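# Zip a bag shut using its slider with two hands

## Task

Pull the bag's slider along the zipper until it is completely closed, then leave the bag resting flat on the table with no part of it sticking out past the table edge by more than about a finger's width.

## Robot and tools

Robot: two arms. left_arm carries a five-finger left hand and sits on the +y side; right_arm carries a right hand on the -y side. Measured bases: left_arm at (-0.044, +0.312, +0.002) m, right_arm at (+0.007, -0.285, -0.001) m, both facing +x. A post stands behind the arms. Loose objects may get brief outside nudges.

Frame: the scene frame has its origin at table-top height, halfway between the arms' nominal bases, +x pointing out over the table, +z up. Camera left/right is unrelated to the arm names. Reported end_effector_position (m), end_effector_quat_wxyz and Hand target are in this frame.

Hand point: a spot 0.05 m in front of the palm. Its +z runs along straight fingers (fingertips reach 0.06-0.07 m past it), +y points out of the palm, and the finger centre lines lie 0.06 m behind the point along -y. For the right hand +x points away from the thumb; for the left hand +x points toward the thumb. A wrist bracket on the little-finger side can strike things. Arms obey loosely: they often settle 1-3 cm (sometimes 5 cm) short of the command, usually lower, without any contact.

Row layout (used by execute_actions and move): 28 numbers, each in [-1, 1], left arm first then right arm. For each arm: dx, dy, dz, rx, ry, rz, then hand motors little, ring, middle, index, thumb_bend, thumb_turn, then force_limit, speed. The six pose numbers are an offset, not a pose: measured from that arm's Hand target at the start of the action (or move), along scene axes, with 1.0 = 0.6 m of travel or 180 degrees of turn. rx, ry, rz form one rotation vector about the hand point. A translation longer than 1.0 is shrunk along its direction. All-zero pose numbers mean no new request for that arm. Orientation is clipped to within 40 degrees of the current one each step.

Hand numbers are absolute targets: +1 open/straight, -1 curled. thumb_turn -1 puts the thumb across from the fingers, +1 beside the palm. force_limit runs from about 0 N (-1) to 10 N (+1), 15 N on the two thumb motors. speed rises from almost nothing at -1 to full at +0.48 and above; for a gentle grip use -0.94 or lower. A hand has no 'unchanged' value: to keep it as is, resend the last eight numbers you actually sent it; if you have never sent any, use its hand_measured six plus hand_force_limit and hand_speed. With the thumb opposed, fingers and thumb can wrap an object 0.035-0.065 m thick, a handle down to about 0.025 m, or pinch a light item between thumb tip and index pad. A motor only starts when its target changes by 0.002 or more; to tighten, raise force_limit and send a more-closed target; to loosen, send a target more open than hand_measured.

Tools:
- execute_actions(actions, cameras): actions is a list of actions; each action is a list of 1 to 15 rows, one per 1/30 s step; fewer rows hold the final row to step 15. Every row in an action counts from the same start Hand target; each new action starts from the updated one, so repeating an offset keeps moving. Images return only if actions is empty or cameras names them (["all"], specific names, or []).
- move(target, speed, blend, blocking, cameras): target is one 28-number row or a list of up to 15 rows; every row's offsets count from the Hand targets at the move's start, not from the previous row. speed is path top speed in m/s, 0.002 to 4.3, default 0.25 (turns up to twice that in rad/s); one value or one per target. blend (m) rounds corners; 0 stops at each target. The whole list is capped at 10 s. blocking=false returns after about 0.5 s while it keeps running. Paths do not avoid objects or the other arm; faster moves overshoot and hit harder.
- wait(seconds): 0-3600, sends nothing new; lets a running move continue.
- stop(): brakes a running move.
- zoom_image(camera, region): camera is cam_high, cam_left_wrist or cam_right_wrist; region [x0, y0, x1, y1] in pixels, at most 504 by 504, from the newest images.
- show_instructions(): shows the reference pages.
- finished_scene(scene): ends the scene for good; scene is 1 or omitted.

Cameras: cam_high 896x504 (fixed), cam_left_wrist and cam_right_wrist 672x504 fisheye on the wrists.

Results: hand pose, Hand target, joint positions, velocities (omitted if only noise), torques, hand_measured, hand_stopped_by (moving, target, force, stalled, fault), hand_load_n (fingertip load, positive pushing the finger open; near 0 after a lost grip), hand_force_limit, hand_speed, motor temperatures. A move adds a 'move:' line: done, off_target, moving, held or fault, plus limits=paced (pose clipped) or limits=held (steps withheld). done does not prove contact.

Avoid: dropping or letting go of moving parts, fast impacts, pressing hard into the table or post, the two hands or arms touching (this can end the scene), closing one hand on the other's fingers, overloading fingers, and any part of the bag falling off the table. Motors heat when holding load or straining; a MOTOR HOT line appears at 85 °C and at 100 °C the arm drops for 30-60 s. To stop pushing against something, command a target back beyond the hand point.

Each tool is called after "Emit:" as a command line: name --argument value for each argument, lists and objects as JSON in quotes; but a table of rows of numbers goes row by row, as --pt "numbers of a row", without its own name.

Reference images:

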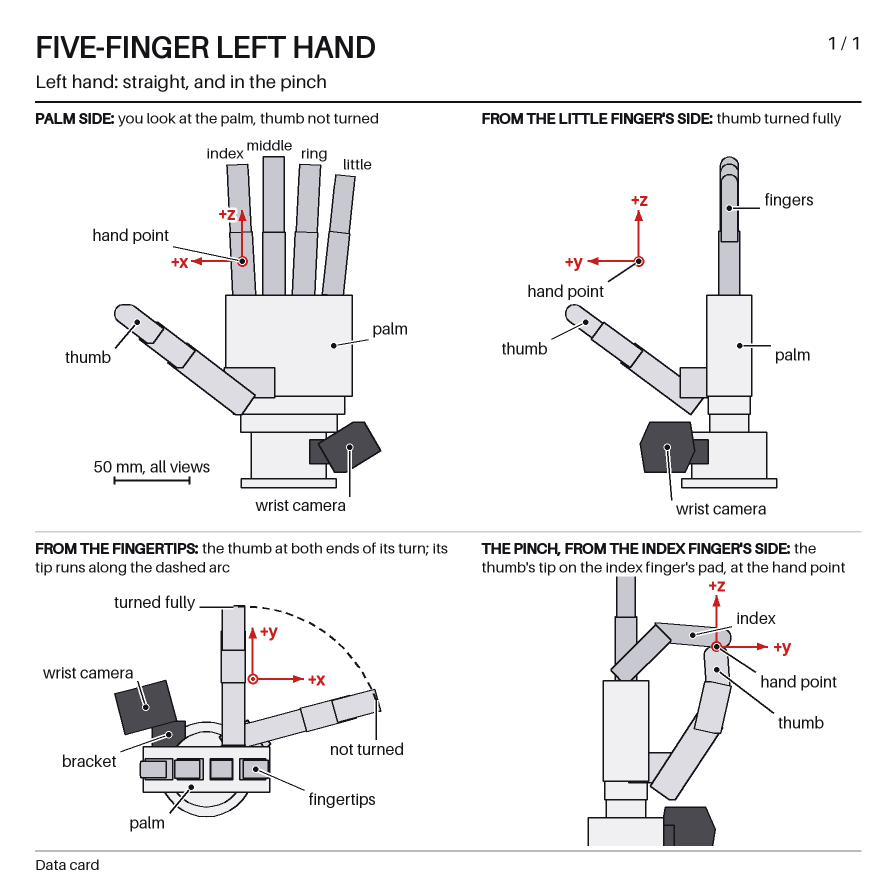

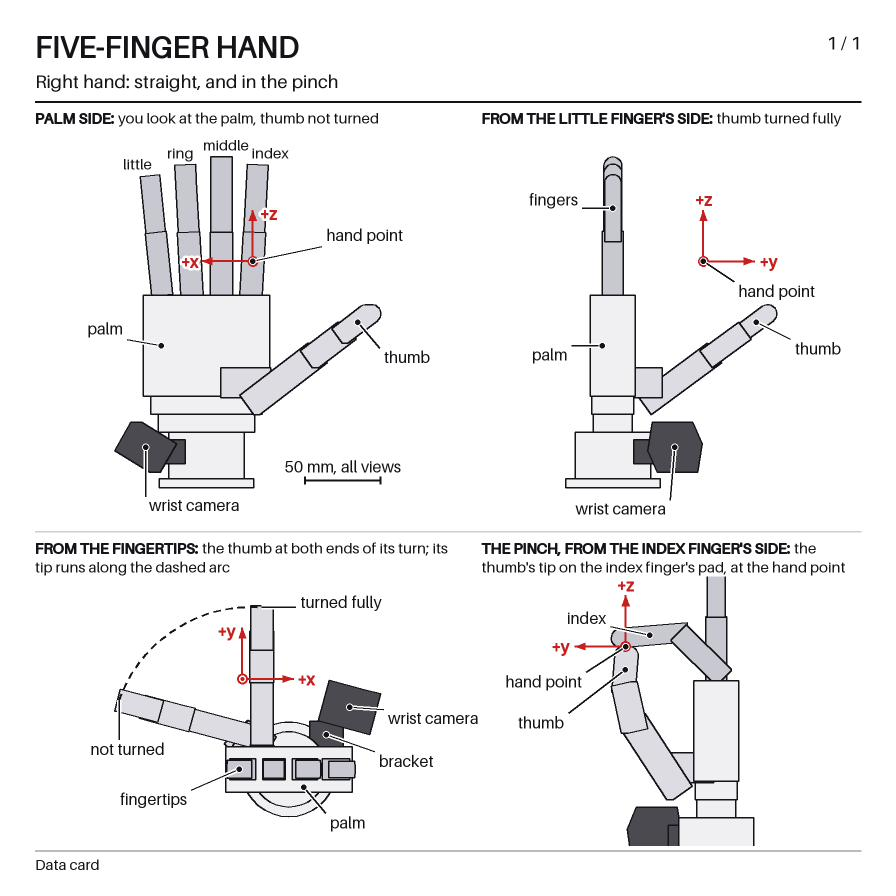

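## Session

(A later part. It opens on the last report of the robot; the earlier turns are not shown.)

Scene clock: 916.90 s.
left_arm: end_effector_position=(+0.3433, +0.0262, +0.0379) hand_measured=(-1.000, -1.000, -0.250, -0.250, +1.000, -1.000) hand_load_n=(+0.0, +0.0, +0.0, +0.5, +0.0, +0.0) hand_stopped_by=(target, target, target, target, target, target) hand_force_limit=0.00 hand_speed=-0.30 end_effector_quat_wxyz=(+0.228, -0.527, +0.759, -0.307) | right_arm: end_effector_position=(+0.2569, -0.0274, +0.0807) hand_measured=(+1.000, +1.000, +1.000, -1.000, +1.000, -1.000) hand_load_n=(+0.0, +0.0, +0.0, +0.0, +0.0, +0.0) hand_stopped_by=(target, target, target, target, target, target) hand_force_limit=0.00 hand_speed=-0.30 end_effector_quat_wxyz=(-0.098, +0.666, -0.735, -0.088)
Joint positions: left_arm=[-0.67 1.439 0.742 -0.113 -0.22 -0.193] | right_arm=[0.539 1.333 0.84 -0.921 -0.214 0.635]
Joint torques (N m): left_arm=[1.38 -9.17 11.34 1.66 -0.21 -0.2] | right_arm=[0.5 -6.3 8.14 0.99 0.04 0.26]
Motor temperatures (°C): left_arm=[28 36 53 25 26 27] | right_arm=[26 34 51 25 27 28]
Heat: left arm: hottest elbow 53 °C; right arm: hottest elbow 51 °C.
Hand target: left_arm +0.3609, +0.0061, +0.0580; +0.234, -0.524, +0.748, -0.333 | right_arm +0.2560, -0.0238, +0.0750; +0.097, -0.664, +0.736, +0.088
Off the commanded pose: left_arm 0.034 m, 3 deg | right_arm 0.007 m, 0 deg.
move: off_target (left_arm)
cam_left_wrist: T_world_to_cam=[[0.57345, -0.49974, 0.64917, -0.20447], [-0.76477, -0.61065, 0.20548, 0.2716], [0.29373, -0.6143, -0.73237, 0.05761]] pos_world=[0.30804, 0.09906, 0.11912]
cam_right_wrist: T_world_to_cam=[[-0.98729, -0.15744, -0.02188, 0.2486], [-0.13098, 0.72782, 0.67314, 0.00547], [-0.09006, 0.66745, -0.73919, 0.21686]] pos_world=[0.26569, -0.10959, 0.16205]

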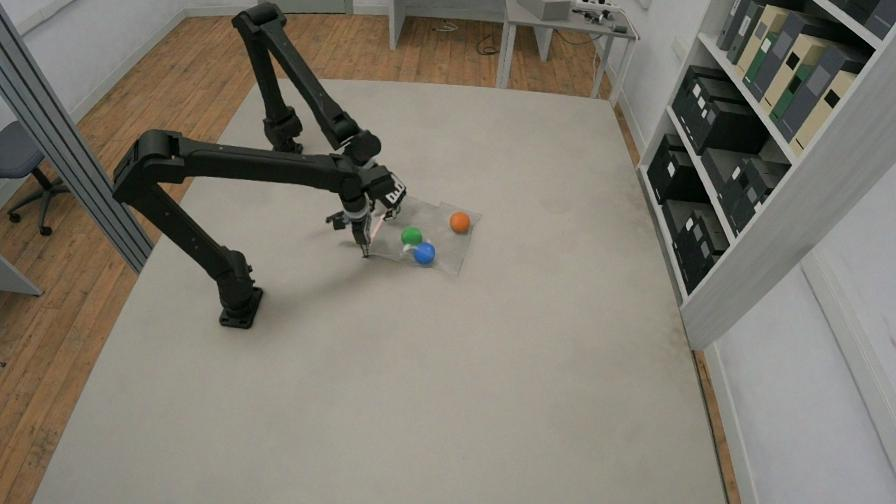

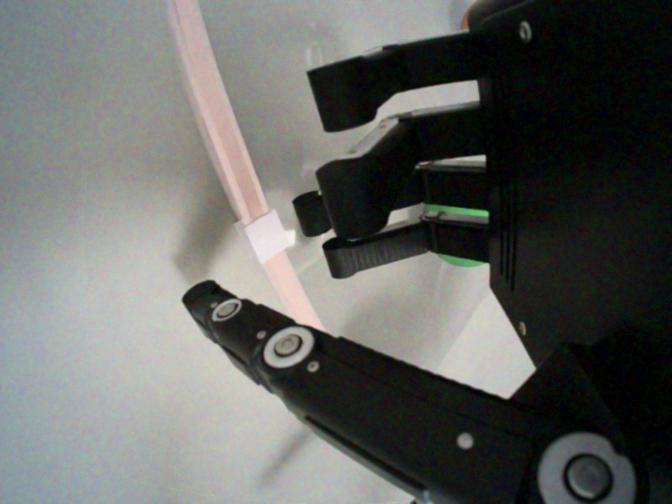

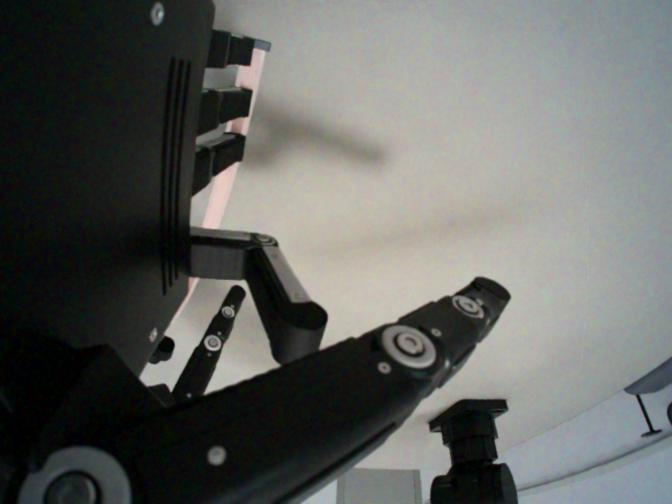

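Emit:
move --target '[0.004,-0.0095,0.0,-0.0114,-0.0313,0,-1,-1,-0.25,-0.25,1,-1,0,-0.3,0,0,-0.0167,0,0,0,1,1,1,-1,1,-1,0,-0.3]' --speed 0.04 --cameras '["all"]'

Scene clock: 986.13 s.
left_arm: end_effector_position=(+0.3632, +0.0069, +0.0567) hand_measured=(-1.000, -1.000, -0.250, -0.250, +1.000, -1.000) hand_load_n=(+0.0, +0.0, +0.0, +0.0, +0.0, +0.0) hand_stopped_by=(target, target, target, target, target, target) hand_force_limit=0.00 hand_speed=-0.30 end_effector_quat_wxyz=(+0.260, -0.515, +0.730, -0.365) | right_arm: end_effector_position=(+0.2596, -0.0258, +0.0791) hand_measured=(+1.000, +1.000, +1.000, -1.000, +1.000, -1.000) hand_load_n=(+0.0, -1.0, +0.0, +0.0, +0.0, +0.0) hand_stopped_by=(target, target, target, target, target, target) hand_force_limit=0.00 hand_speed=-0.30 end_effector_quat_wxyz=(-0.106, +0.665, -0.734, -0.086)
Joint positions: left_arm=[-0.692 1.439 0.724 0.048 -0.257 -0.193] | right_arm=[0.539 1.333 0.835 -0.9 -0.214 0.636]
Joint torques (N m): left_arm=[1.14 -8.88 7.94 2.07 -0.2 -0.08] | right_arm=[0.73 -5.3 7.1 1.24 0.02 0.24]
Motor temperatures (°C): left_arm=[28 36 53 25 26 27] | right_arm=[26 33 46 25 26 28]
Heat: left arm: hottest elbow 53 °C; right arm: hottest elbow 46 °C.
Hand target: left_arm +0.3633, +0.0004, +0.0581; +0.261, -0.511, +0.730, -0.372 | right_arm +0.2559, -0.0239, +0.0649; +0.097, -0.664, +0.736, +0.088
Off the commanded pose: left_arm 0.007 m, 1 deg | right_arm 0.015 m, 1 deg.
move: off_target (right_arm)
cam_left_wrist: T_world_to_cam=[[0.48561, -0.44984, 0.74955, -0.21182], [-0.78377, -0.60378, 0.14543, 0.28151], [0.38714, -0.6581, -0.64578, 0.01509]] pos_world=[0.31766, 0.08461, 0.12758]
cam_right_wrist: T_world_to_cam=[[-0.98706, -0.15612, -0.03658, 0.25269], [-0.13938, 0.72259, 0.67709, 0.00744], [-0.07928, 0.67342, -0.735, 0.21187]] pos_world=[0.26726, -0.1086, 0.15993]

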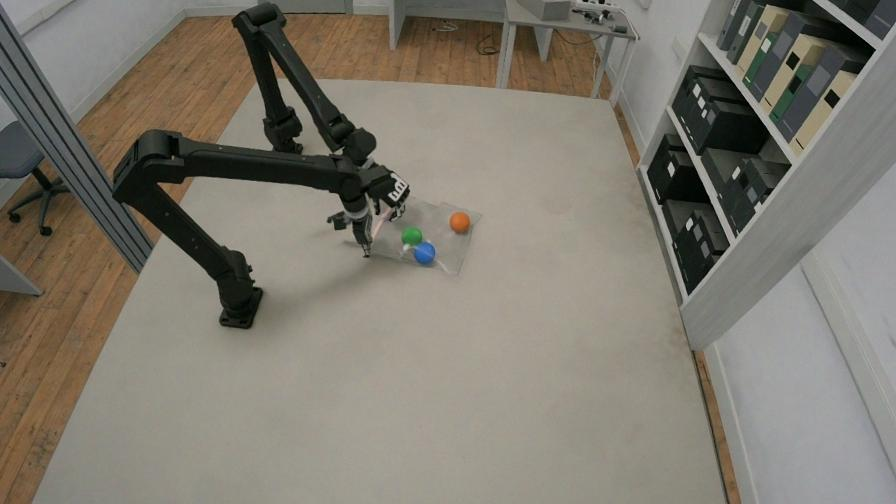

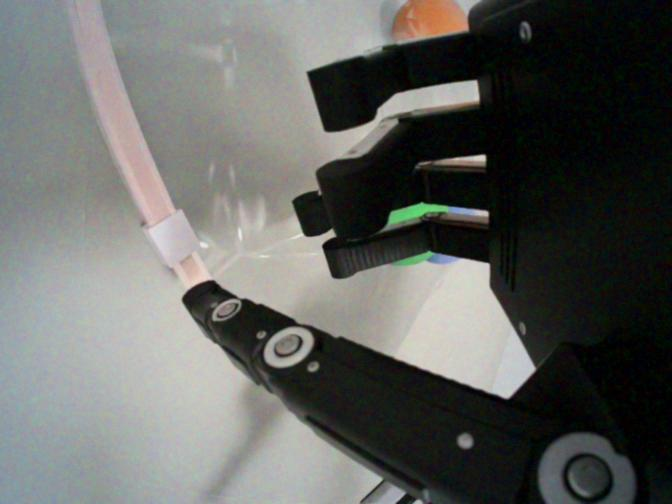

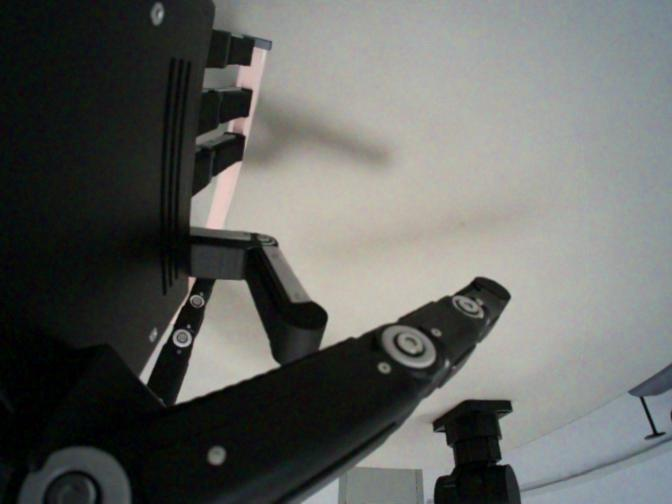

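Emit:
zoom_image --camera "cam_right_wrist" --region '[180, 20, 300, 240]'

Emit:
zoom_image --camera "cam_high" --region '[340, 180, 430, 270]'

Scaled by 2.291 from the camera's image (finer frame: 960x720).

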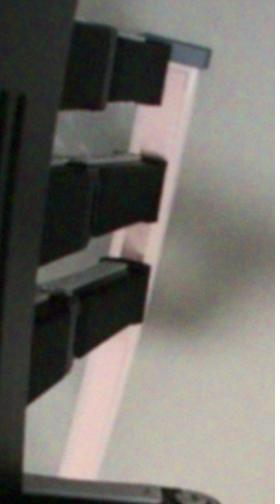

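Scaled by 5.600 from the camera's image (finer frame: 1280x720).

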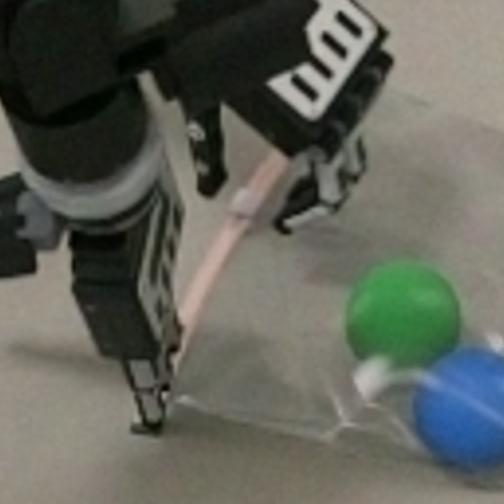

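Emit:
move --target '[-0.0293,0.0243,-0.03,0,0,0,-1,-1,-0.25,-0.25,1,-1,0,-0.3,0,0,0,0,0,0,1,1,1,-1,1,-1,0,-0.3]' --speed 0.05 --cameras '["cam_left_wrist","cam_right_wrist"]'

Scene clock: 1009.73 s.
left_arm: end_effector_position=(+0.3435, +0.0222, +0.0310) hand_measured=(-1.000, -1.000, -0.250, -0.250, +1.000, -1.000) hand_load_n=(+0.0, +0.0, +0.0, +0.0, +0.0, +0.0) hand_stopped_by=(target, target, target, target, target, target) hand_force_limit=0.00 hand_speed=-0.30 end_effector_quat_wxyz=(+0.258, -0.516, +0.734, -0.358) | right_arm: end_effector_position=(+0.2596, -0.0258, +0.0791) hand_measured=(+1.000, +1.000, +1.000, -1.000, +1.000, -1.000) hand_load_n=(+0.0, -1.5, +0.0, +0.5, +0.0, +0.0) hand_stopped_by=(target, target, target, target, target, target) hand_force_limit=0.00 hand_speed=-0.30 end_effector_quat_wxyz=(-0.106, +0.665, -0.734, -0.086)
Joint positions: left_arm=[-0.692 1.439 0.642 0.113 -0.257 -0.193] | right_arm=[0.539 1.333 0.835 -0.9 -0.214 0.636]
Joint torques (N m): left_arm=[1.2 -8.88 7.61 2.02 -0.19 -0.13] | right_arm=[0.38 -5.19 7.17 1.26 0.04 0.24]
Heat: left arm: hottest elbow 50 °C; right arm: hottest elbow 46 °C.
Hand target: left_arm +0.3457, +0.0150, +0.0400; +0.261, -0.511, +0.730, -0.372 | right_arm +0.2559, -0.0239, +0.0649; +0.097, -0.664, +0.736, +0.088
Off the commanded pose: left_arm 0.012 m, 2 deg | right_arm 0.015 m, 1 deg.
move: off_target (left_arm)
cam_left_wrist: T_world_to_cam=[[0.49524, -0.45729, 0.73867, -0.17894], [-0.78186, -0.60526, 0.14949, 0.27822], [0.37872, -0.65157, -0.65729, 0.01926]] pos_world=[0.29885, 0.09912, 0.10324]
cam_right_wrist: T_world_to_cam=[[-0.98706, -0.15612, -0.03658, 0.25269], [-0.13938, 0.72259, 0.67709, 0.00744], [-0.07928, 0.67342, -0.735, 0.21187]] pos_world=[0.26726, -0.1086, 0.15993]

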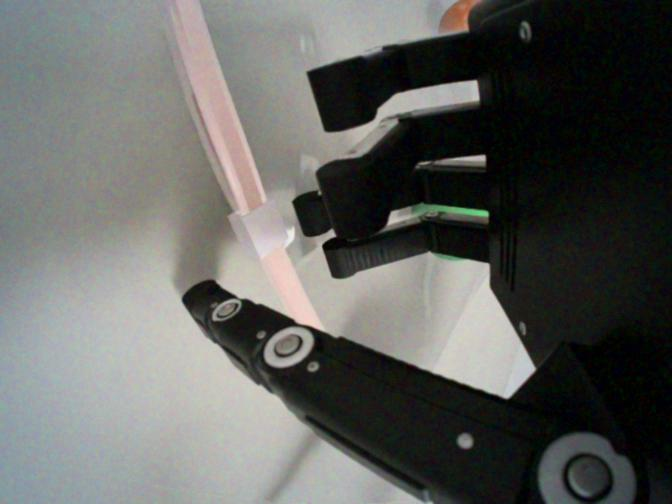

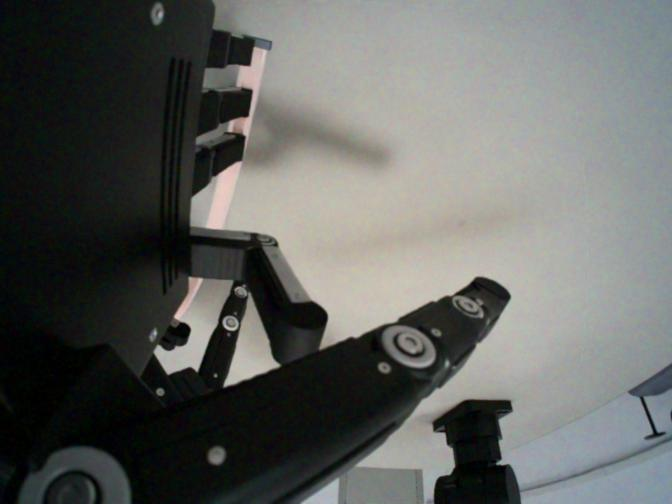

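Emit:
move --target '[0.0,0.0,-0.017,0,0,0,-1,-1,-0.25,-0.25,1,-1,0,-0.3,0,0,0,0,0,0,1,1,1,-1,1,-1,0,-0.3]' --speed 0.03 --cameras '["cam_left_wrist"]'

Scene clock: 1026.23 s.
left_arm: end_effector_position=(+0.3454, +0.0207, +0.0284) hand_measured=(-1.000, -1.000, -0.250, -0.250, +1.000, -1.000) hand_load_n=(+0.0, +0.0, +0.0, +0.0, +0.0, +0.0) hand_stopped_by=(target, target, target, target, target, target) hand_force_limit=0.00 hand_speed=-0.30 end_effector_quat_wxyz=(+0.260, -0.515, +0.730, -0.365) | right_arm: end_effector_position=(+0.2596, -0.0258, +0.0791) hand_measured=(+1.000, +1.000, +1.000, -1.000, +1.000, -1.000) hand_load_n=(+0.0, -1.0, +0.0, +0.0, +0.0, -0.5) hand_stopped_by=(target, target, target, target, target, target) hand_force_limit=0.00 hand_speed=-0.30 end_effector_quat_wxyz=(-0.106, +0.665, -0.734, -0.086)
Joint positions: left_arm=[-0.692 1.45 0.634 0.15 -0.257 -0.193] | right_arm=[0.539 1.333 0.835 -0.9 -0.214 0.636]
Joint torques (N m): left_arm=[1.49 -8.29 7.36 2.15 -0.18 -0.1] | right_arm=[0.32 -5.25 7.12 1.35 0.02 0.24]
Heat: left arm: hottest elbow 50 °C; right arm: hottest elbow 45 °C.
Hand target: left_arm +0.3458, +0.0149, +0.0299; +0.261, -0.511, +0.730, -0.372 | right_arm +0.2559, -0.0239, +0.0649; +0.097, -0.664, +0.736, +0.088
Off the commanded pose: left_arm 0.006 m, 1 deg | right_arm 0.015 m, 1 deg.
move: done
cam_left_wrist: T_world_to_cam=[[0.48561, -0.44984, 0.74955, -0.17583], [-0.78377, -0.60378, 0.14543, 0.27999], [0.38714, -0.6581, -0.64578, 0.01285]] pos_world=[0.29986, 0.09841, 0.09938]

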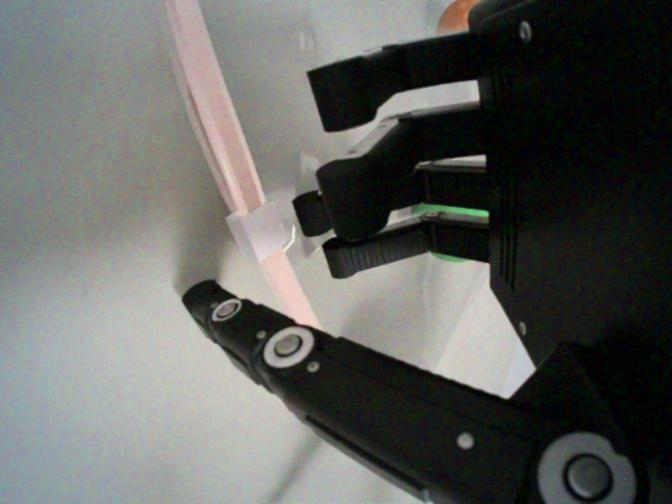

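Emit:
move --target '[0.0,0.0,-0.02,0,0,0,-1,-1,-0.25,-0.25,1,-1,0,-0.3,0,0,0,0,0,0,1,1,1,-1,1,-1,0,-0.3]' --speed 0.03 --cameras '["cam_left_wrist","cam_high"]'

Scene clock: 1034.73 s.
left_arm: end_effector_position=(+0.3489, +0.0180, +0.0237) hand_measured=(-1.000, -1.000, -0.250, -0.250, +1.000, -1.000) hand_load_n=(+0.0, +0.0, +0.0, +0.0, +0.0, +0.0) hand_stopped_by=(target, target, target, target, target, target) hand_force_limit=0.00 hand_speed=-0.30 end_effector_quat_wxyz=(+0.263, -0.514, +0.726, -0.373) | right_arm: end_effector_position=(+0.2596, -0.0258, +0.0791) hand_measured=(+1.000, +1.000, +1.000, -1.000, +1.000, -1.000) hand_load_n=(-0.5, -1.5, +0.0, +0.0, +0.0, +0.0) hand_stopped_by=(target, target, target, target, target, target) hand_force_limit=0.00 hand_speed=-0.30 end_effector_quat_wxyz=(-0.106, +0.665, -0.734, -0.086)
Joint positions: left_arm=[-0.692 1.473 0.627 0.198 -0.257 -0.193] | right_arm=[0.539 1.333 0.835 -0.9 -0.214 0.636]
Joint torques (N m): left_arm=[1.2 -7.77 6.83 1.78 -0.17 -0.07] | right_arm=[0.56 -5.54 7.1 1.31 0 0.26]
Heat: left arm: hottest elbow 49 °C; right arm: hottest elbow 45 °C.
Hand target: left_arm +0.3458, +0.0149, +0.0178; +0.261, -0.511, +0.730, -0.372 | right_arm +0.2559, -0.0239, +0.0649; +0.097, -0.664, +0.736, +0.088
Off the commanded pose: left_arm 0.007 m, 1 deg | right_arm 0.015 m, 1 deg.
move: done
cam_left_wrist: T_world_to_cam=[[0.47465, -0.44086, 0.76181, -0.17179], [-0.78574, -0.60227, 0.14103, 0.28251], [0.39664, -0.66552, -0.63227, 0.00314]] pos_world=[0.30228, 0.09651, 0.09301]
Images, in order (width x height): cam_high 896x504, cam_left_wrist 672x504.

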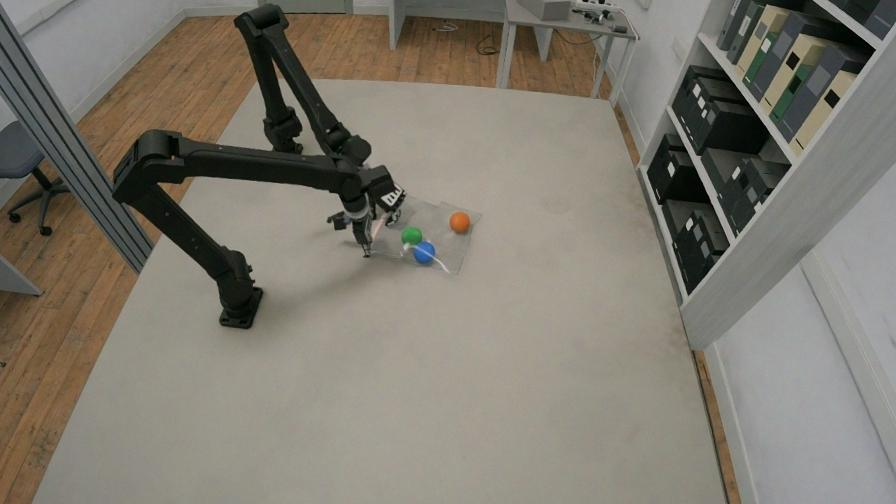

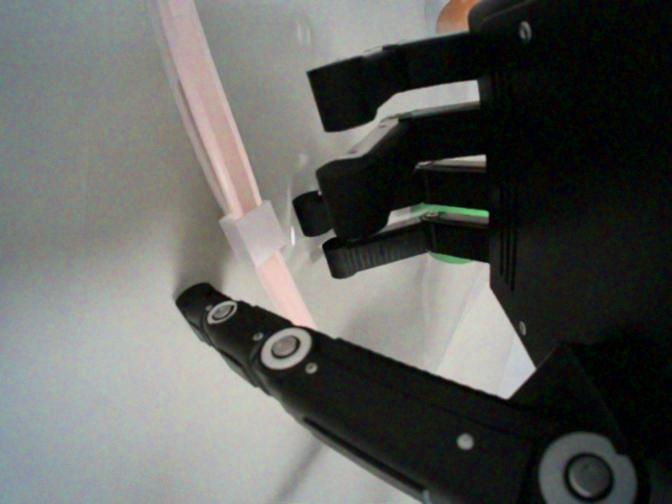

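Emit:
move --pt "0.0 0.0 0.02 0 0 0 -1 -1 -0.25 -0.25 1 -1 0 -0.3 0 0 0 0 0 0 1 1 1 -1 1 -1 0 -0.3" --pt "-0.002 0.0127 0.018 0 0 0 -1 -1 -0.25 -0.25 0.75 -1 0 -0.3 0 0 0 0 0 0 1 1 1 -1 1 -1 0 -0.3" --speed 0.04 --cameras '["cam_left_wrist"]'

Scene clock: 1069.57 s.
left_arm: end_effector_position=(+0.3433, +0.0203, +0.0233) hand_measured=(-1.000, -1.000, -0.250, -0.250, +0.750, -1.000) hand_load_n=(+0.0, +0.5, +0.0, +0.0, +0.0, +0.0) hand_stopped_by=(target, target, target, target, target, target) hand_force_limit=0.00 hand_speed=-0.30 end_effector_quat_wxyz=(+0.258, -0.514, +0.730, -0.369) | right_arm: end_effector_position=(+0.2596, -0.0258, +0.0791) hand_measured=(+1.000, +1.000, +1.000, -1.000, +1.000, -1.000) hand_load_n=(+0.0, -1.0, +0.0, +0.0, +0.0, +0.0) hand_stopped_by=(target, target, target, target, target, target) hand_force_limit=0.00 hand_speed=-0.30 end_effector_quat_wxyz=(-0.106, +0.665, -0.734, -0.086)
Joint positions: left_arm=[-0.692 1.46 0.621 0.179 -0.249 -0.193] | right_arm=[0.539 1.333 0.835 -0.9 -0.214 0.636]
Joint torques (N m): left_arm=[2.43 -9.88 6.91 1.33 -0.06 0.01] | right_arm=[0.38 -4.95 7.09 1.16 0.05 0.24]
Motor temperatures (°C): left_arm=[28 36 47 26 26 27] | right_arm=[26 32 44 25 26 28]
Heat: left arm: hottest elbow 47 °C; right arm: hottest elbow 44 °C.
Hand target: left_arm +0.3446, +0.0225, +0.0287; +0.261, -0.511, +0.730, -0.372 | right_arm +0.2559, -0.0239, +0.0649; +0.097, -0.664, +0.736, +0.088
Off the commanded pose: left_arm 0.006 m, 1 deg | right_arm 0.015 m, 1 deg.
move: done
cam_left_wrist: T_world_to_cam=[[0.48155, -0.44683, 0.75396, -0.16987], [-0.78785, -0.59757, 0.14905, 0.27992], [0.38394, -0.66578, -0.63979, 0.01116]] pos_world=[0.29805, 0.0988, 0.09349]

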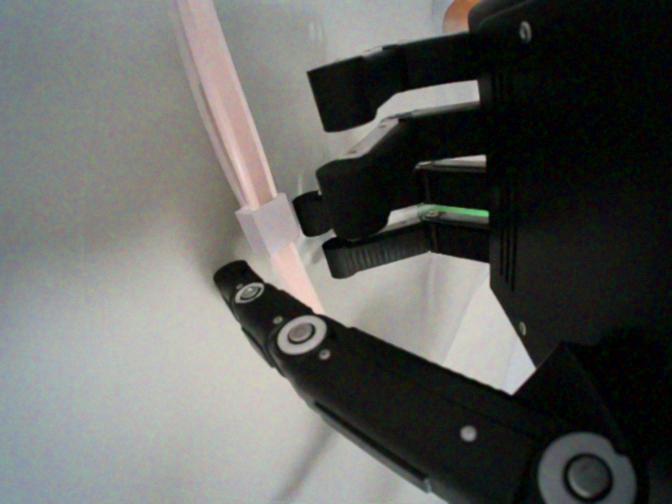

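Emit:
execute_actions --actions '[[[0.002,0.004,0,0,0,0,-1,-1,-0.25,-0.25,0.75,-1,0,-0.3,0,0,0,0,0,0,1,1,1,-1,1,-1,0,-0.3]]]' --cameras '["cam_left_wrist"]'

Scene clock: 1083.57 s.
left_arm: end_effector_position=(+0.3420, +0.0211, +0.0221) hand_measured=(-1.000, -1.000, -0.250, -0.250, +0.750, -1.000) hand_load_n=(+0.0, +0.0, +0.0, +0.0, +0.0, +0.5) hand_stopped_by=(target, target, target, target, target, target) hand_force_limit=0.00 hand_speed=-0.30 end_effector_quat_wxyz=(+0.255, -0.513, +0.732, -0.369) | right_arm: end_effector_position=(+0.2596, -0.0258, +0.0791) hand_measured=(+1.000, +1.000, +1.000, -1.000, +1.000, -1.000) hand_load_n=(+0.0, -1.0, +0.0, +0.0, -0.5, +0.0) hand_stopped_by=(target, target, target, target, target, target) hand_force_limit=0.00 hand_speed=-0.30 end_effector_quat_wxyz=(-0.106, +0.665, -0.734, -0.086)
Joint positions: left_arm=[-0.69 1.46 0.618 0.179 -0.243 -0.192] | right_arm=[0.539 1.333 0.835 -0.9 -0.214 0.636]
Joint torques (N m): left_arm=[2.96 -10.05 7.27 1.25 -0.06 0.04] | right_arm=[0.44 -5.36 7.15 1.22 0.03 0.24]
Heat: left arm: hottest elbow 47 °C; right arm: hottest elbow 44 °C.
Hand target: left_arm +0.3459, +0.0249, +0.0288; +0.261, -0.511, +0.730, -0.372 | right_arm +0.2559, -0.0239, +0.0649; +0.097, -0.664, +0.736, +0.088
Off the commanded pose: left_arm 0.009 m, 1 deg | right_arm 0.015 m, 1 deg.
cam_left_wrist: T_world_to_cam=[[0.48291, -0.44852, 0.75208, -0.16831], [-0.78933, -0.59484, 0.15209, 0.28001], [0.37915, -0.66708, -0.64129, 0.01308]] pos_world=[0.29734, 0.0998, 0.09239]

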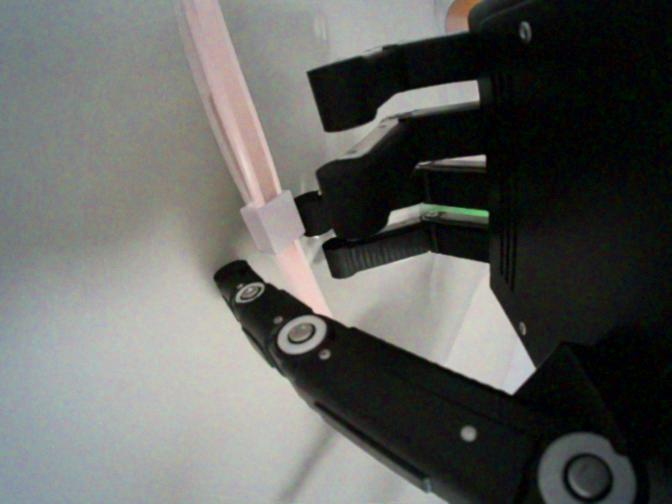

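Emit:
move --target '[0.0,0.018,0.004,0,0,0,-1,-1,-0.2,-0.2,0.75,-1,0,-0.3,0,0,0,0,0,0,1,1,1,-1,1,-1,0,-0.3]' --speed 0.04 --cameras '["cam_left_wrist"]'

Scene clock: 1094.40 s.
left_arm: end_effector_position=(+0.3429, +0.0324, +0.0249) hand_measured=(-1.000, -1.000, -0.200, -0.200, +0.750, -1.000) hand_load_n=(+0.0, +0.0, +0.0, +0.0, +0.0, +0.0) hand_stopped_by=(target, target, target, target, target, target) hand_force_limit=0.00 hand_speed=-0.30 end_effector_quat_wxyz=(+0.256, -0.514, +0.730, -0.370) | right_arm: end_effector_position=(+0.2596, -0.0258, +0.0791) hand_measured=(+1.000, +1.000, +1.000, -1.000, +1.000, -1.000) hand_load_n=(+0.0, -1.5, +0.0, +0.0, +0.0, +0.0) hand_stopped_by=(target, target, target, target, target, target) hand_force_limit=0.00 hand_speed=-0.30 end_effector_quat_wxyz=(-0.106, +0.665, -0.734, -0.086)
Joint positions: left_arm=[-0.663 1.437 0.601 0.179 -0.224 -0.177] | right_arm=[0.539 1.333 0.835 -0.9 -0.214 0.636]
Joint torques (N m): left_arm=[2.78 -9.47 7.24 1.26 -0.07 0.05] | right_arm=[0.79 -5.42 7.15 1.2 0.03 0.26]
Heat: left arm: hottest elbow 46 °C; right arm: hottest elbow 44 °C.
Hand target: left_arm +0.3458, +0.0358, +0.0310; +0.261, -0.511, +0.730, -0.372 | right_arm +0.2559, -0.0239, +0.0649; +0.097, -0.664, +0.736, +0.088
Off the commanded pose: left_arm 0.008 m, 1 deg | right_arm 0.015 m, 1 deg.
move: done
cam_left_wrist: T_world_to_cam=[[0.4822, -0.44586, 0.75412, -0.16568], [-0.78846, -0.59607, 0.15175, 0.28671], [0.38185, -0.66777, -0.63896, 0.02122]] pos_world=[0.29785, 0.1112, 0.095]

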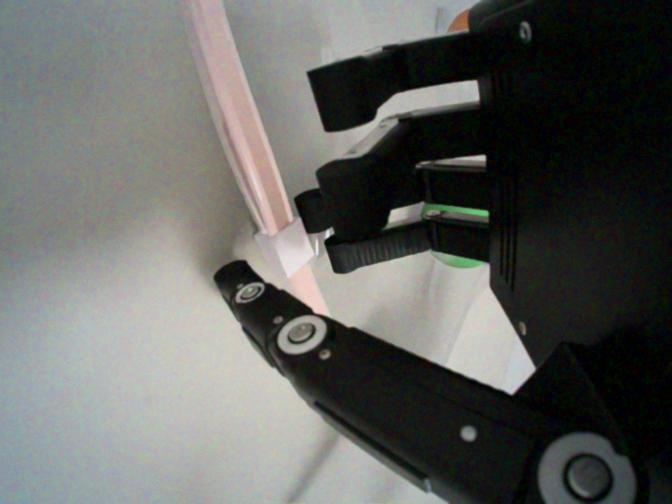

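Emit:
move --target '[-0.003,0.0,-0.015,0,0,0,-1,-1,-0.2,-0.2,0.75,-1,0,-0.3,0,0,0,0,0,0,1,1,1,-1,1,-1,0,-0.3]' --speed 0.03 --cameras '["cam_left_wrist"]'

Scene clock: 1106.57 s.
left_arm: end_effector_position=(+0.3409, +0.0339, +0.0228) hand_measured=(-1.000, -1.000, -0.200, -0.200, +0.750, -1.000) hand_load_n=(+0.0, +0.0, +0.0, +0.0, +0.0, +0.0) hand_stopped_by=(target, target, target, target, target, target) hand_force_limit=0.00 hand_speed=-0.30 end_effector_quat_wxyz=(+0.256, -0.513, +0.730, -0.371) | right_arm: end_effector_position=(+0.2596, -0.0258, +0.0791) hand_measured=(+1.000, +1.000, +1.000, -1.000, +1.000, -1.000) hand_load_n=(+0.0, -1.5, +0.0, +0.0, +0.0, +0.0) hand_stopped_by=(target, target, target, target, target, target) hand_force_limit=0.00 hand_speed=-0.30 end_effector_quat_wxyz=(-0.106, +0.665, -0.734, -0.086)
Joint positions: left_arm=[-0.663 1.437 0.591 0.191 -0.224 -0.176] | right_arm=[0.539 1.333 0.835 -0.9 -0.214 0.636]
Joint torques (N m): left_arm=[2.08 -7.94 6.93 1.99 -0.12 -0.01] | right_arm=[0.79 -5.25 7.09 1.21 0.02 0.24]
Heat: left arm: hottest elbow 45 °C; right arm: hottest elbow 44 °C.
Hand target: left_arm +0.3440, +0.0357, +0.0221; +0.261, -0.511, +0.730, -0.372 | right_arm +0.2559, -0.0239, +0.0649; +0.097, -0.664, +0.736, +0.088
Off the commanded pose: left_arm 0.004 m, 1 deg | right_arm 0.015 m, 1 deg.
move: done
cam_left_wrist: T_world_to_cam=[[0.48068, -0.44567, 0.7552, -0.16199], [-0.78897, -0.59568, 0.15065, 0.28658], [0.38272, -0.66824, -0.63795, 0.02122]] pos_world=[0.29585, 0.1127, 0.0927]

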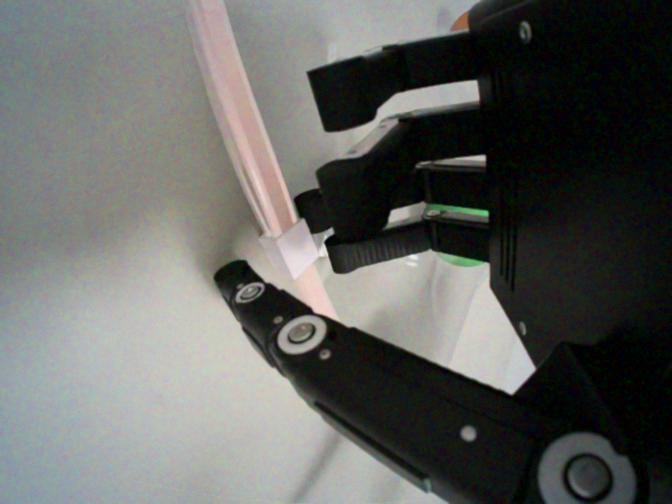

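Emit:
move --target '[0.003,0.0,-0.007,0,0,0,-1,-1,-0.2,-0.2,0.65,-1,-0.5,-0.8,0,0,0,0,0,0,1,1,1,-1,1,-1,0,-0.3]' --speed 0.03 --cameras '["cam_left_wrist"]'

Emit:
zoom_image --camera "cam_left_wrist" --region '[200, 160, 380, 340]'

Scene clock: 1116.23 s.
left_arm: end_effector_position=(+0.3428, +0.0323, +0.0214) hand_measured=(-1.000, -1.000, -0.200, -0.200, +0.650, -1.000) hand_load_n=(+0.0, +0.0, -0.5, +0.0, +0.0, +0.0) hand_stopped_by=(target, target, target, target, target, target) hand_force_limit=-0.50 hand_speed=-0.80 end_effector_quat_wxyz=(+0.257, -0.513, +0.729, -0.374) | right_arm: end_effector_position=(+0.2596, -0.0258, +0.0791) hand_measured=(+1.000, +1.000, +1.000, -1.000, +1.000, -1.000) hand_load_n=(+0.0, -1.0, +0.0, +0.0, +0.0, +0.0) hand_stopped_by=(target, target, target, target, target, target) hand_force_limit=0.00 hand_speed=-0.30 end_effector_quat_wxyz=(-0.106, +0.665, -0.734, -0.086)
Joint positions: left_arm=[-0.663 1.447 0.591 0.208 -0.223 -0.176] | right_arm=[0.539 1.333 0.835 -0.9 -0.214 0.636]
Joint torques (N m): left_arm=[2.9 -7.88 6.8 1.84 -0.07 0.03] | right_arm=[0.32 -5.54 7.21 1.32 0.01 0.24]
Heat: left arm: hottest elbow 45 °C; right arm: hottest elbow 44 °C.
Hand target: left_arm +0.3459, +0.0358, +0.0180; +0.261, -0.511, +0.729, -0.372 | right_arm +0.2559, -0.0239, +0.0649; +0.097, -0.664, +0.736, +0.088
Off the commanded pose: left_arm 0.006 m, 0 deg | right_arm 0.015 m, 1 deg.
move: done
cam_left_wrist: T_world_to_cam=[[0.47618, -0.44241, 0.75995, -0.16125], [-0.79015, -0.59452, 0.149, 0.2878], [0.38589, -0.67143, -0.63267, 0.01747]] pos_world=[0.29745, 0.11149, 0.09071]

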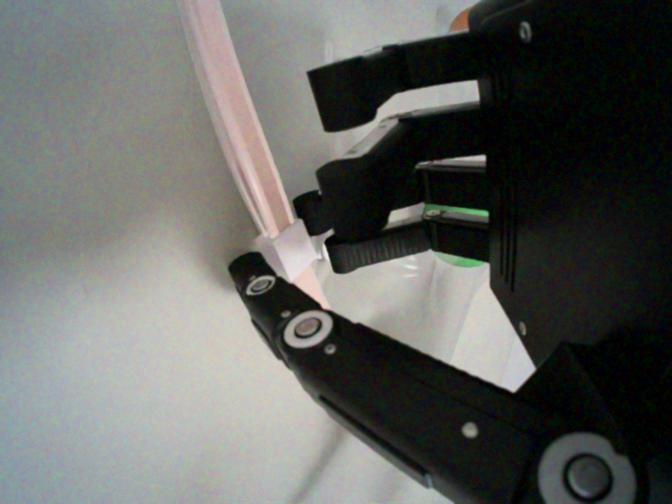

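Scaled by 2.800 from the camera's image (finer frame: 960x720).

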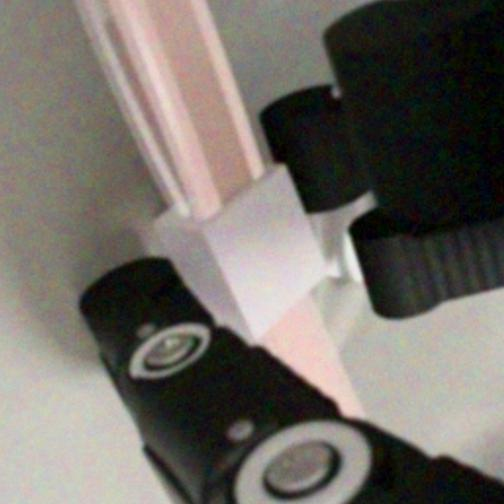

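Emit:
move --target '[0,0,0,0,0,0,-1,-1,-0.35,-0.35,0.4,-1,-0.4,-0.92,0,0,0,0,0,0,1,1,1,-1,1,-1,0,-0.3]' --speed 0.03 --cameras '["cam_left_wrist"]'

Emit:
zoom_image --camera "cam_left_wrist" --region '[200, 160, 380, 340]'

Scene clock: 1128.00 s.
left_arm: end_effector_position=(+0.3427, +0.0324, +0.0204) hand_measured=(-1.000, -1.000, -0.304, -0.350, +0.600, -1.000) hand_load_n=(+0.0, +0.0, +3.5, +0.0, +5.5, +0.0) hand_stopped_by=(target, target, force, target, force, target) hand_force_limit=-0.40 hand_speed=-0.92 end_effector_quat_wxyz=(+0.257, -0.513, +0.729, -0.373) | right_arm: end_effector_position=(+0.2596, -0.0258, +0.0791) hand_measured=(+1.000, +1.000, +1.000, -1.000, +1.000, -1.000) hand_load_n=(+0.0, -1.5, +0.0, +0.0, +0.0, +0.0) hand_stopped_by=(target, target, target, target, target, target) hand_force_limit=0.00 hand_speed=-0.30 end_effector_quat_wxyz=(-0.106, +0.665, -0.734, -0.086)
Joint positions: left_arm=[-0.663 1.449 0.591 0.208 -0.223 -0.176] | right_arm=[0.539 1.333 0.835 -0.9 -0.214 0.636]
Joint torques (N m): left_arm=[2.73 -8.06 6.82 1.89 -0.08 0.05] | right_arm=[0.38 -5.42 7.09 1.32 0.01 0.23]
Heat: left arm: hottest elbow 45 °C; right arm: hottest elbow 44 °C.
Hand target: left_arm +0.3459, +0.0358, +0.0179; +0.261, -0.511, +0.730, -0.372 | right_arm +0.2559, -0.0239, +0.0649; +0.097, -0.664, +0.736, +0.088
Off the commanded pose: left_arm 0.005 m, 0 deg | right_arm 0.015 m, 1 deg.
move: done
cam_left_wrist: T_world_to_cam=[[0.47736, -0.44329, 0.7587, -0.16073], [-0.78993, -0.59468, 0.14955, 0.28774], [0.38489, -0.67071, -0.63404, 0.01734]] pos_world=[0.29735, 0.11149, 0.08991]

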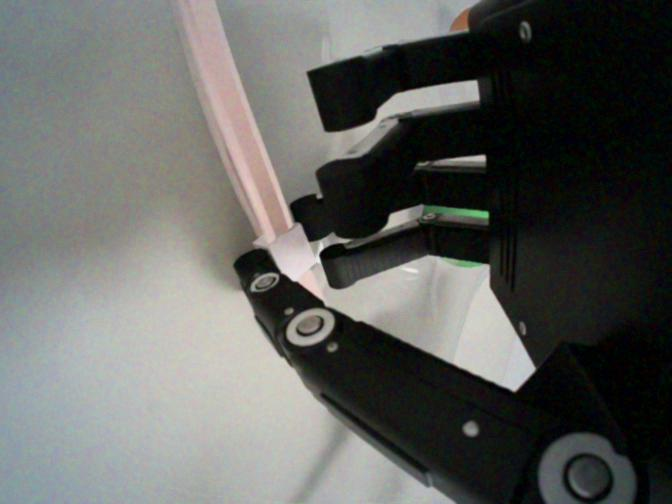

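Scaled by 2.800 from the camera's image (finer frame: 960x720).

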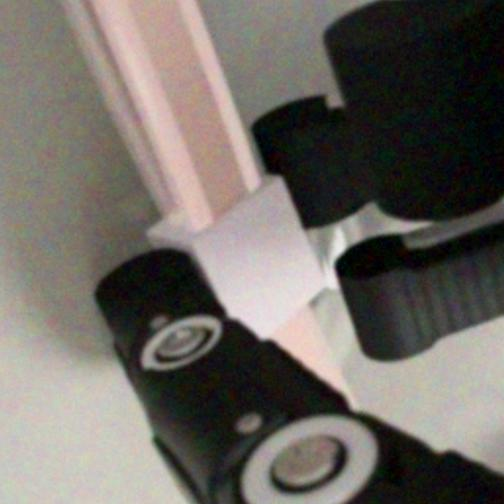

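Emit:
move --target '[0.0172,0.047,0,0,0,0,-1,-1,-0.35,-0.35,0.4,-1,-0.4,-0.92,0,0,0,0,0,0,1,1,1,-1,1,-1,0,-0.3]' --speed 0.03 --cameras '["all"]'

Emit:
zoom_image --camera "cam_left_wrist" --region '[200, 160, 380, 340]'

Scene clock: 1143.80 s.
left_arm: end_effector_position=(+0.3537, +0.0508, +0.0203) hand_measured=(-1.000, -1.000, -0.304, -0.350, +0.600, -1.000) hand_load_n=(+0.0, +0.0, +4.0, +0.0, +5.0, +2.0) hand_stopped_by=(target, target, force, target, force, target) hand_force_limit=-0.40 hand_speed=-0.92 end_effector_quat_wxyz=(+0.249, -0.514, +0.728, -0.380) | right_arm: end_effector_position=(+0.2624, -0.0231, +0.0788) hand_measured=(+1.000, +1.000, +1.000, -1.000, +1.000, -1.000) hand_load_n=(+0.0, +0.0, +0.0, +0.0, +0.0, +0.0) hand_stopped_by=(target, target, target, target, target, target) hand_force_limit=0.00 hand_speed=-0.30 end_effector_quat_wxyz=(-0.113, +0.666, -0.732, -0.085)
Joint positions: left_arm=[-0.591 1.447 0.582 0.229 -0.149 -0.144] | right_arm=[0.541 1.335 0.835 -0.883 -0.214 0.636]
Joint torques (N m): left_arm=[2.96 -8.94 5.83 1.58 -0.34 0.2] | right_arm=[0.56 -5.07 7.17 0.7 0.03 0.22]
Heat: left arm: hottest elbow 44 °C; right arm: hottest elbow 44 °C.
Hand target: left_arm +0.3561, +0.0640, +0.0178; +0.261, -0.511, +0.730, -0.372 | right_arm +0.2559, -0.0239, +0.0649; +0.097, -0.664, +0.736, +0.088
Off the commanded pose: left_arm 0.014 m, 2 deg | right_arm 0.015 m, 2 deg.
move: off_target (left_arm)
cam_left_wrist: T_world_to_cam=[[0.47852, -0.43107, 0.76498, -0.15891], [-0.79271, -0.58679, 0.1652, 0.30773], [0.37767, -0.68546, -0.6225, 0.02845]] pos_world=[0.30924, 0.13157, 0.08844]
cam_right_wrist: T_world_to_cam=[[-0.98608, -0.15855, -0.05002, 0.25656], [-0.14983, 0.71708, 0.6807, 0.00842], [-0.07206, 0.67872, -0.73085, 0.20799]] pos_world=[0.26924, -0.10652, 0.15911]

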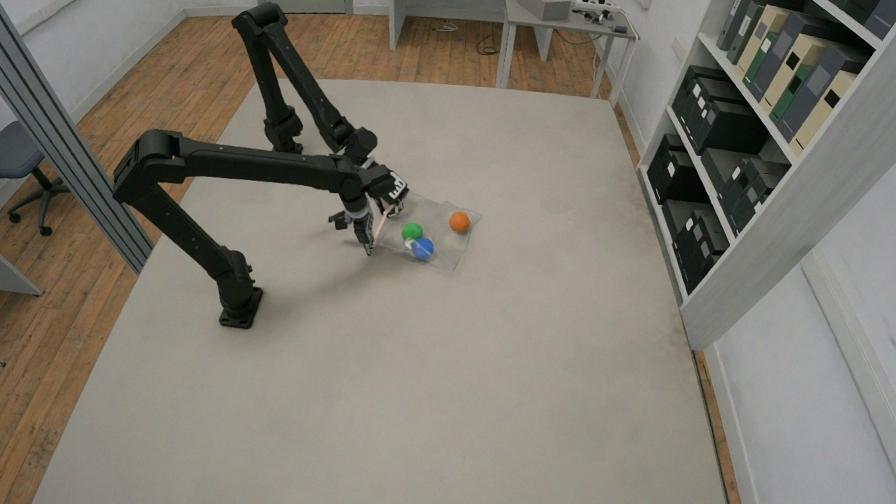

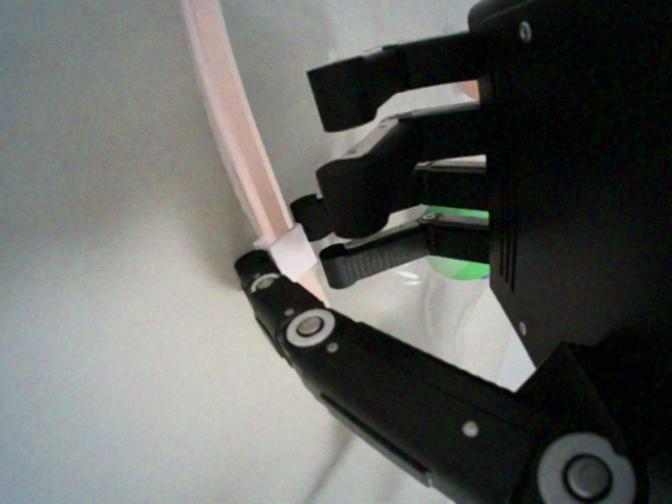

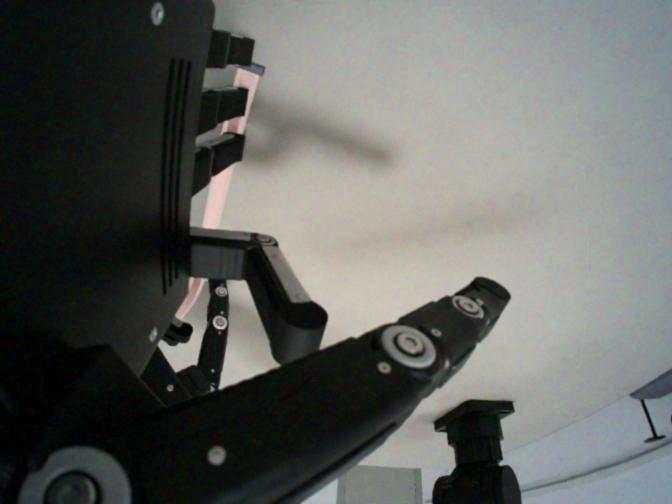

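Scaled by 2.800 from the camera's image (finer frame: 960x720).

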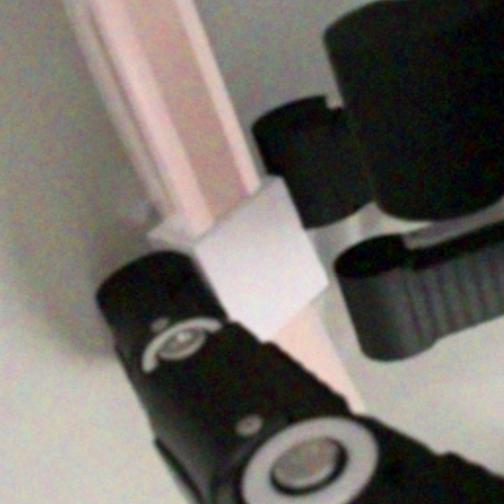

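Emit:
zoom_image --camera "cam_right_wrist" --region '[180, 20, 300, 240]'

Scaled by 2.291 from the camera's image (finer frame: 960x720).

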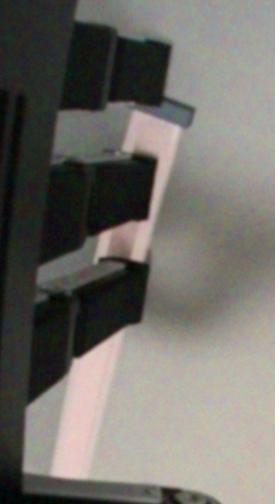

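Emit:
move --pt "0 0 0 0 0 0 -1 -1 -0.35 -0.35 0.4 -1 -0.4 -0.92 0 0 0.067 0 0 0 1 1 1 -1 1 -1 0 -0.3" --pt "0 0 0 0 0 0 -1 -1 -0.35 -0.35 0.4 -1 -0.4 -0.92 0.02 0.0465 0.06 0 0 -0.0556 1 1 1 -1 1 -1 0 -0.3" --pt "0 0 0 0 0 0 -1 -1 -0.35 -0.35 0.4 -1 -0.4 -0.92 0.02 0.0465 0.035 0 0 -0.0556 1 1 1 -1 1 -1 0 -0.3" --speed 0.05 --cameras '["cam_right_wrist"]'

Emit:
zoom_image --camera "cam_right_wrist" --region '[180, 0, 300, 220]'

Scene clock: 1195.60 s.
left_arm: end_effector_position=(+0.3558, +0.0544, +0.0202) hand_measured=(-1.000, -1.000, -0.304, -0.350, +0.600, -1.000) hand_load_n=(+0.0, +0.0, +4.0, +0.0, +5.0, +0.0) hand_stopped_by=(target, target, force, target, force, target) hand_force_limit=-0.40 hand_speed=-0.92 end_effector_quat_wxyz=(+0.253, -0.512, +0.729, -0.377) | right_arm: end_effector_position=(+0.2577, -0.0068, +0.0803) hand_measured=(+1.000, +1.000, +1.000, -1.000, +1.000, -1.000) hand_load_n=(+0.0, +0.0, +0.0, +0.0, +0.0, +0.0) hand_stopped_by=(target, target, target, target, target, target) hand_force_limit=0.00 hand_speed=-0.30 end_effector_quat_wxyz=(+0.090, -0.599, +0.792, +0.081)
Joint positions: left_arm=[-0.585 1.447 0.582 0.229 -0.151 -0.132] | right_arm=[0.593 1.33 0.837 -0.909 -0.174 0.864]
Joint torques (N m): left_arm=[3.25 -8.29 6.02 1.7 -0.24 0.09] | right_arm=[0.56 -6.59 10.85 0.94 0.09 0.25]
Heat: left arm: hottest elbow 44 °C; right arm: hottest elbow 45 °C.
Hand target: left_arm +0.3561, +0.0639, +0.0179; +0.261, -0.511, +0.730, -0.372 | right_arm +0.2680, +0.0042, +0.0860; +0.104, -0.597, +0.791, +0.079
Off the commanded pose: left_arm 0.010 m, 1 deg | right_arm 0.016 m, 2 deg.
move: off_target (right_arm)
cam_right_wrist: T_world_to_cam=[[-0.99986, 0.01589, 0.00543, 0.25483], [0.01551, 0.75042, 0.66078, -0.04582], [0.00643, 0.66078, -0.75056, 0.17896]] pos_world=[0.25435, -0.08792, 0.16321]

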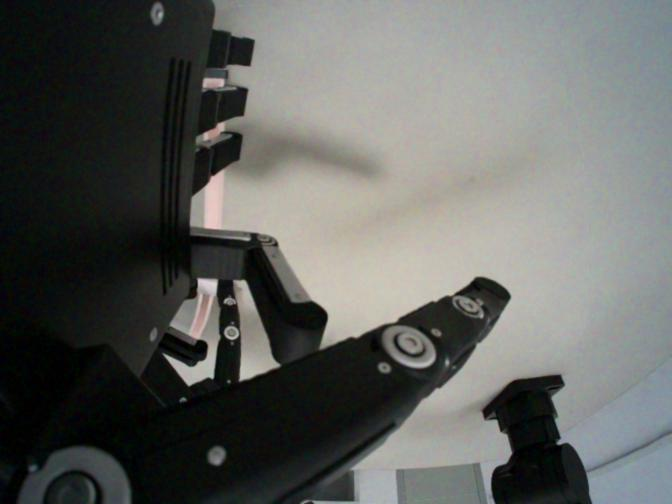

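Scaled by 2.291 from the camera's image (finer frame: 960x720).

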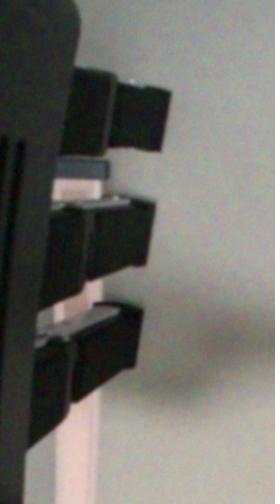

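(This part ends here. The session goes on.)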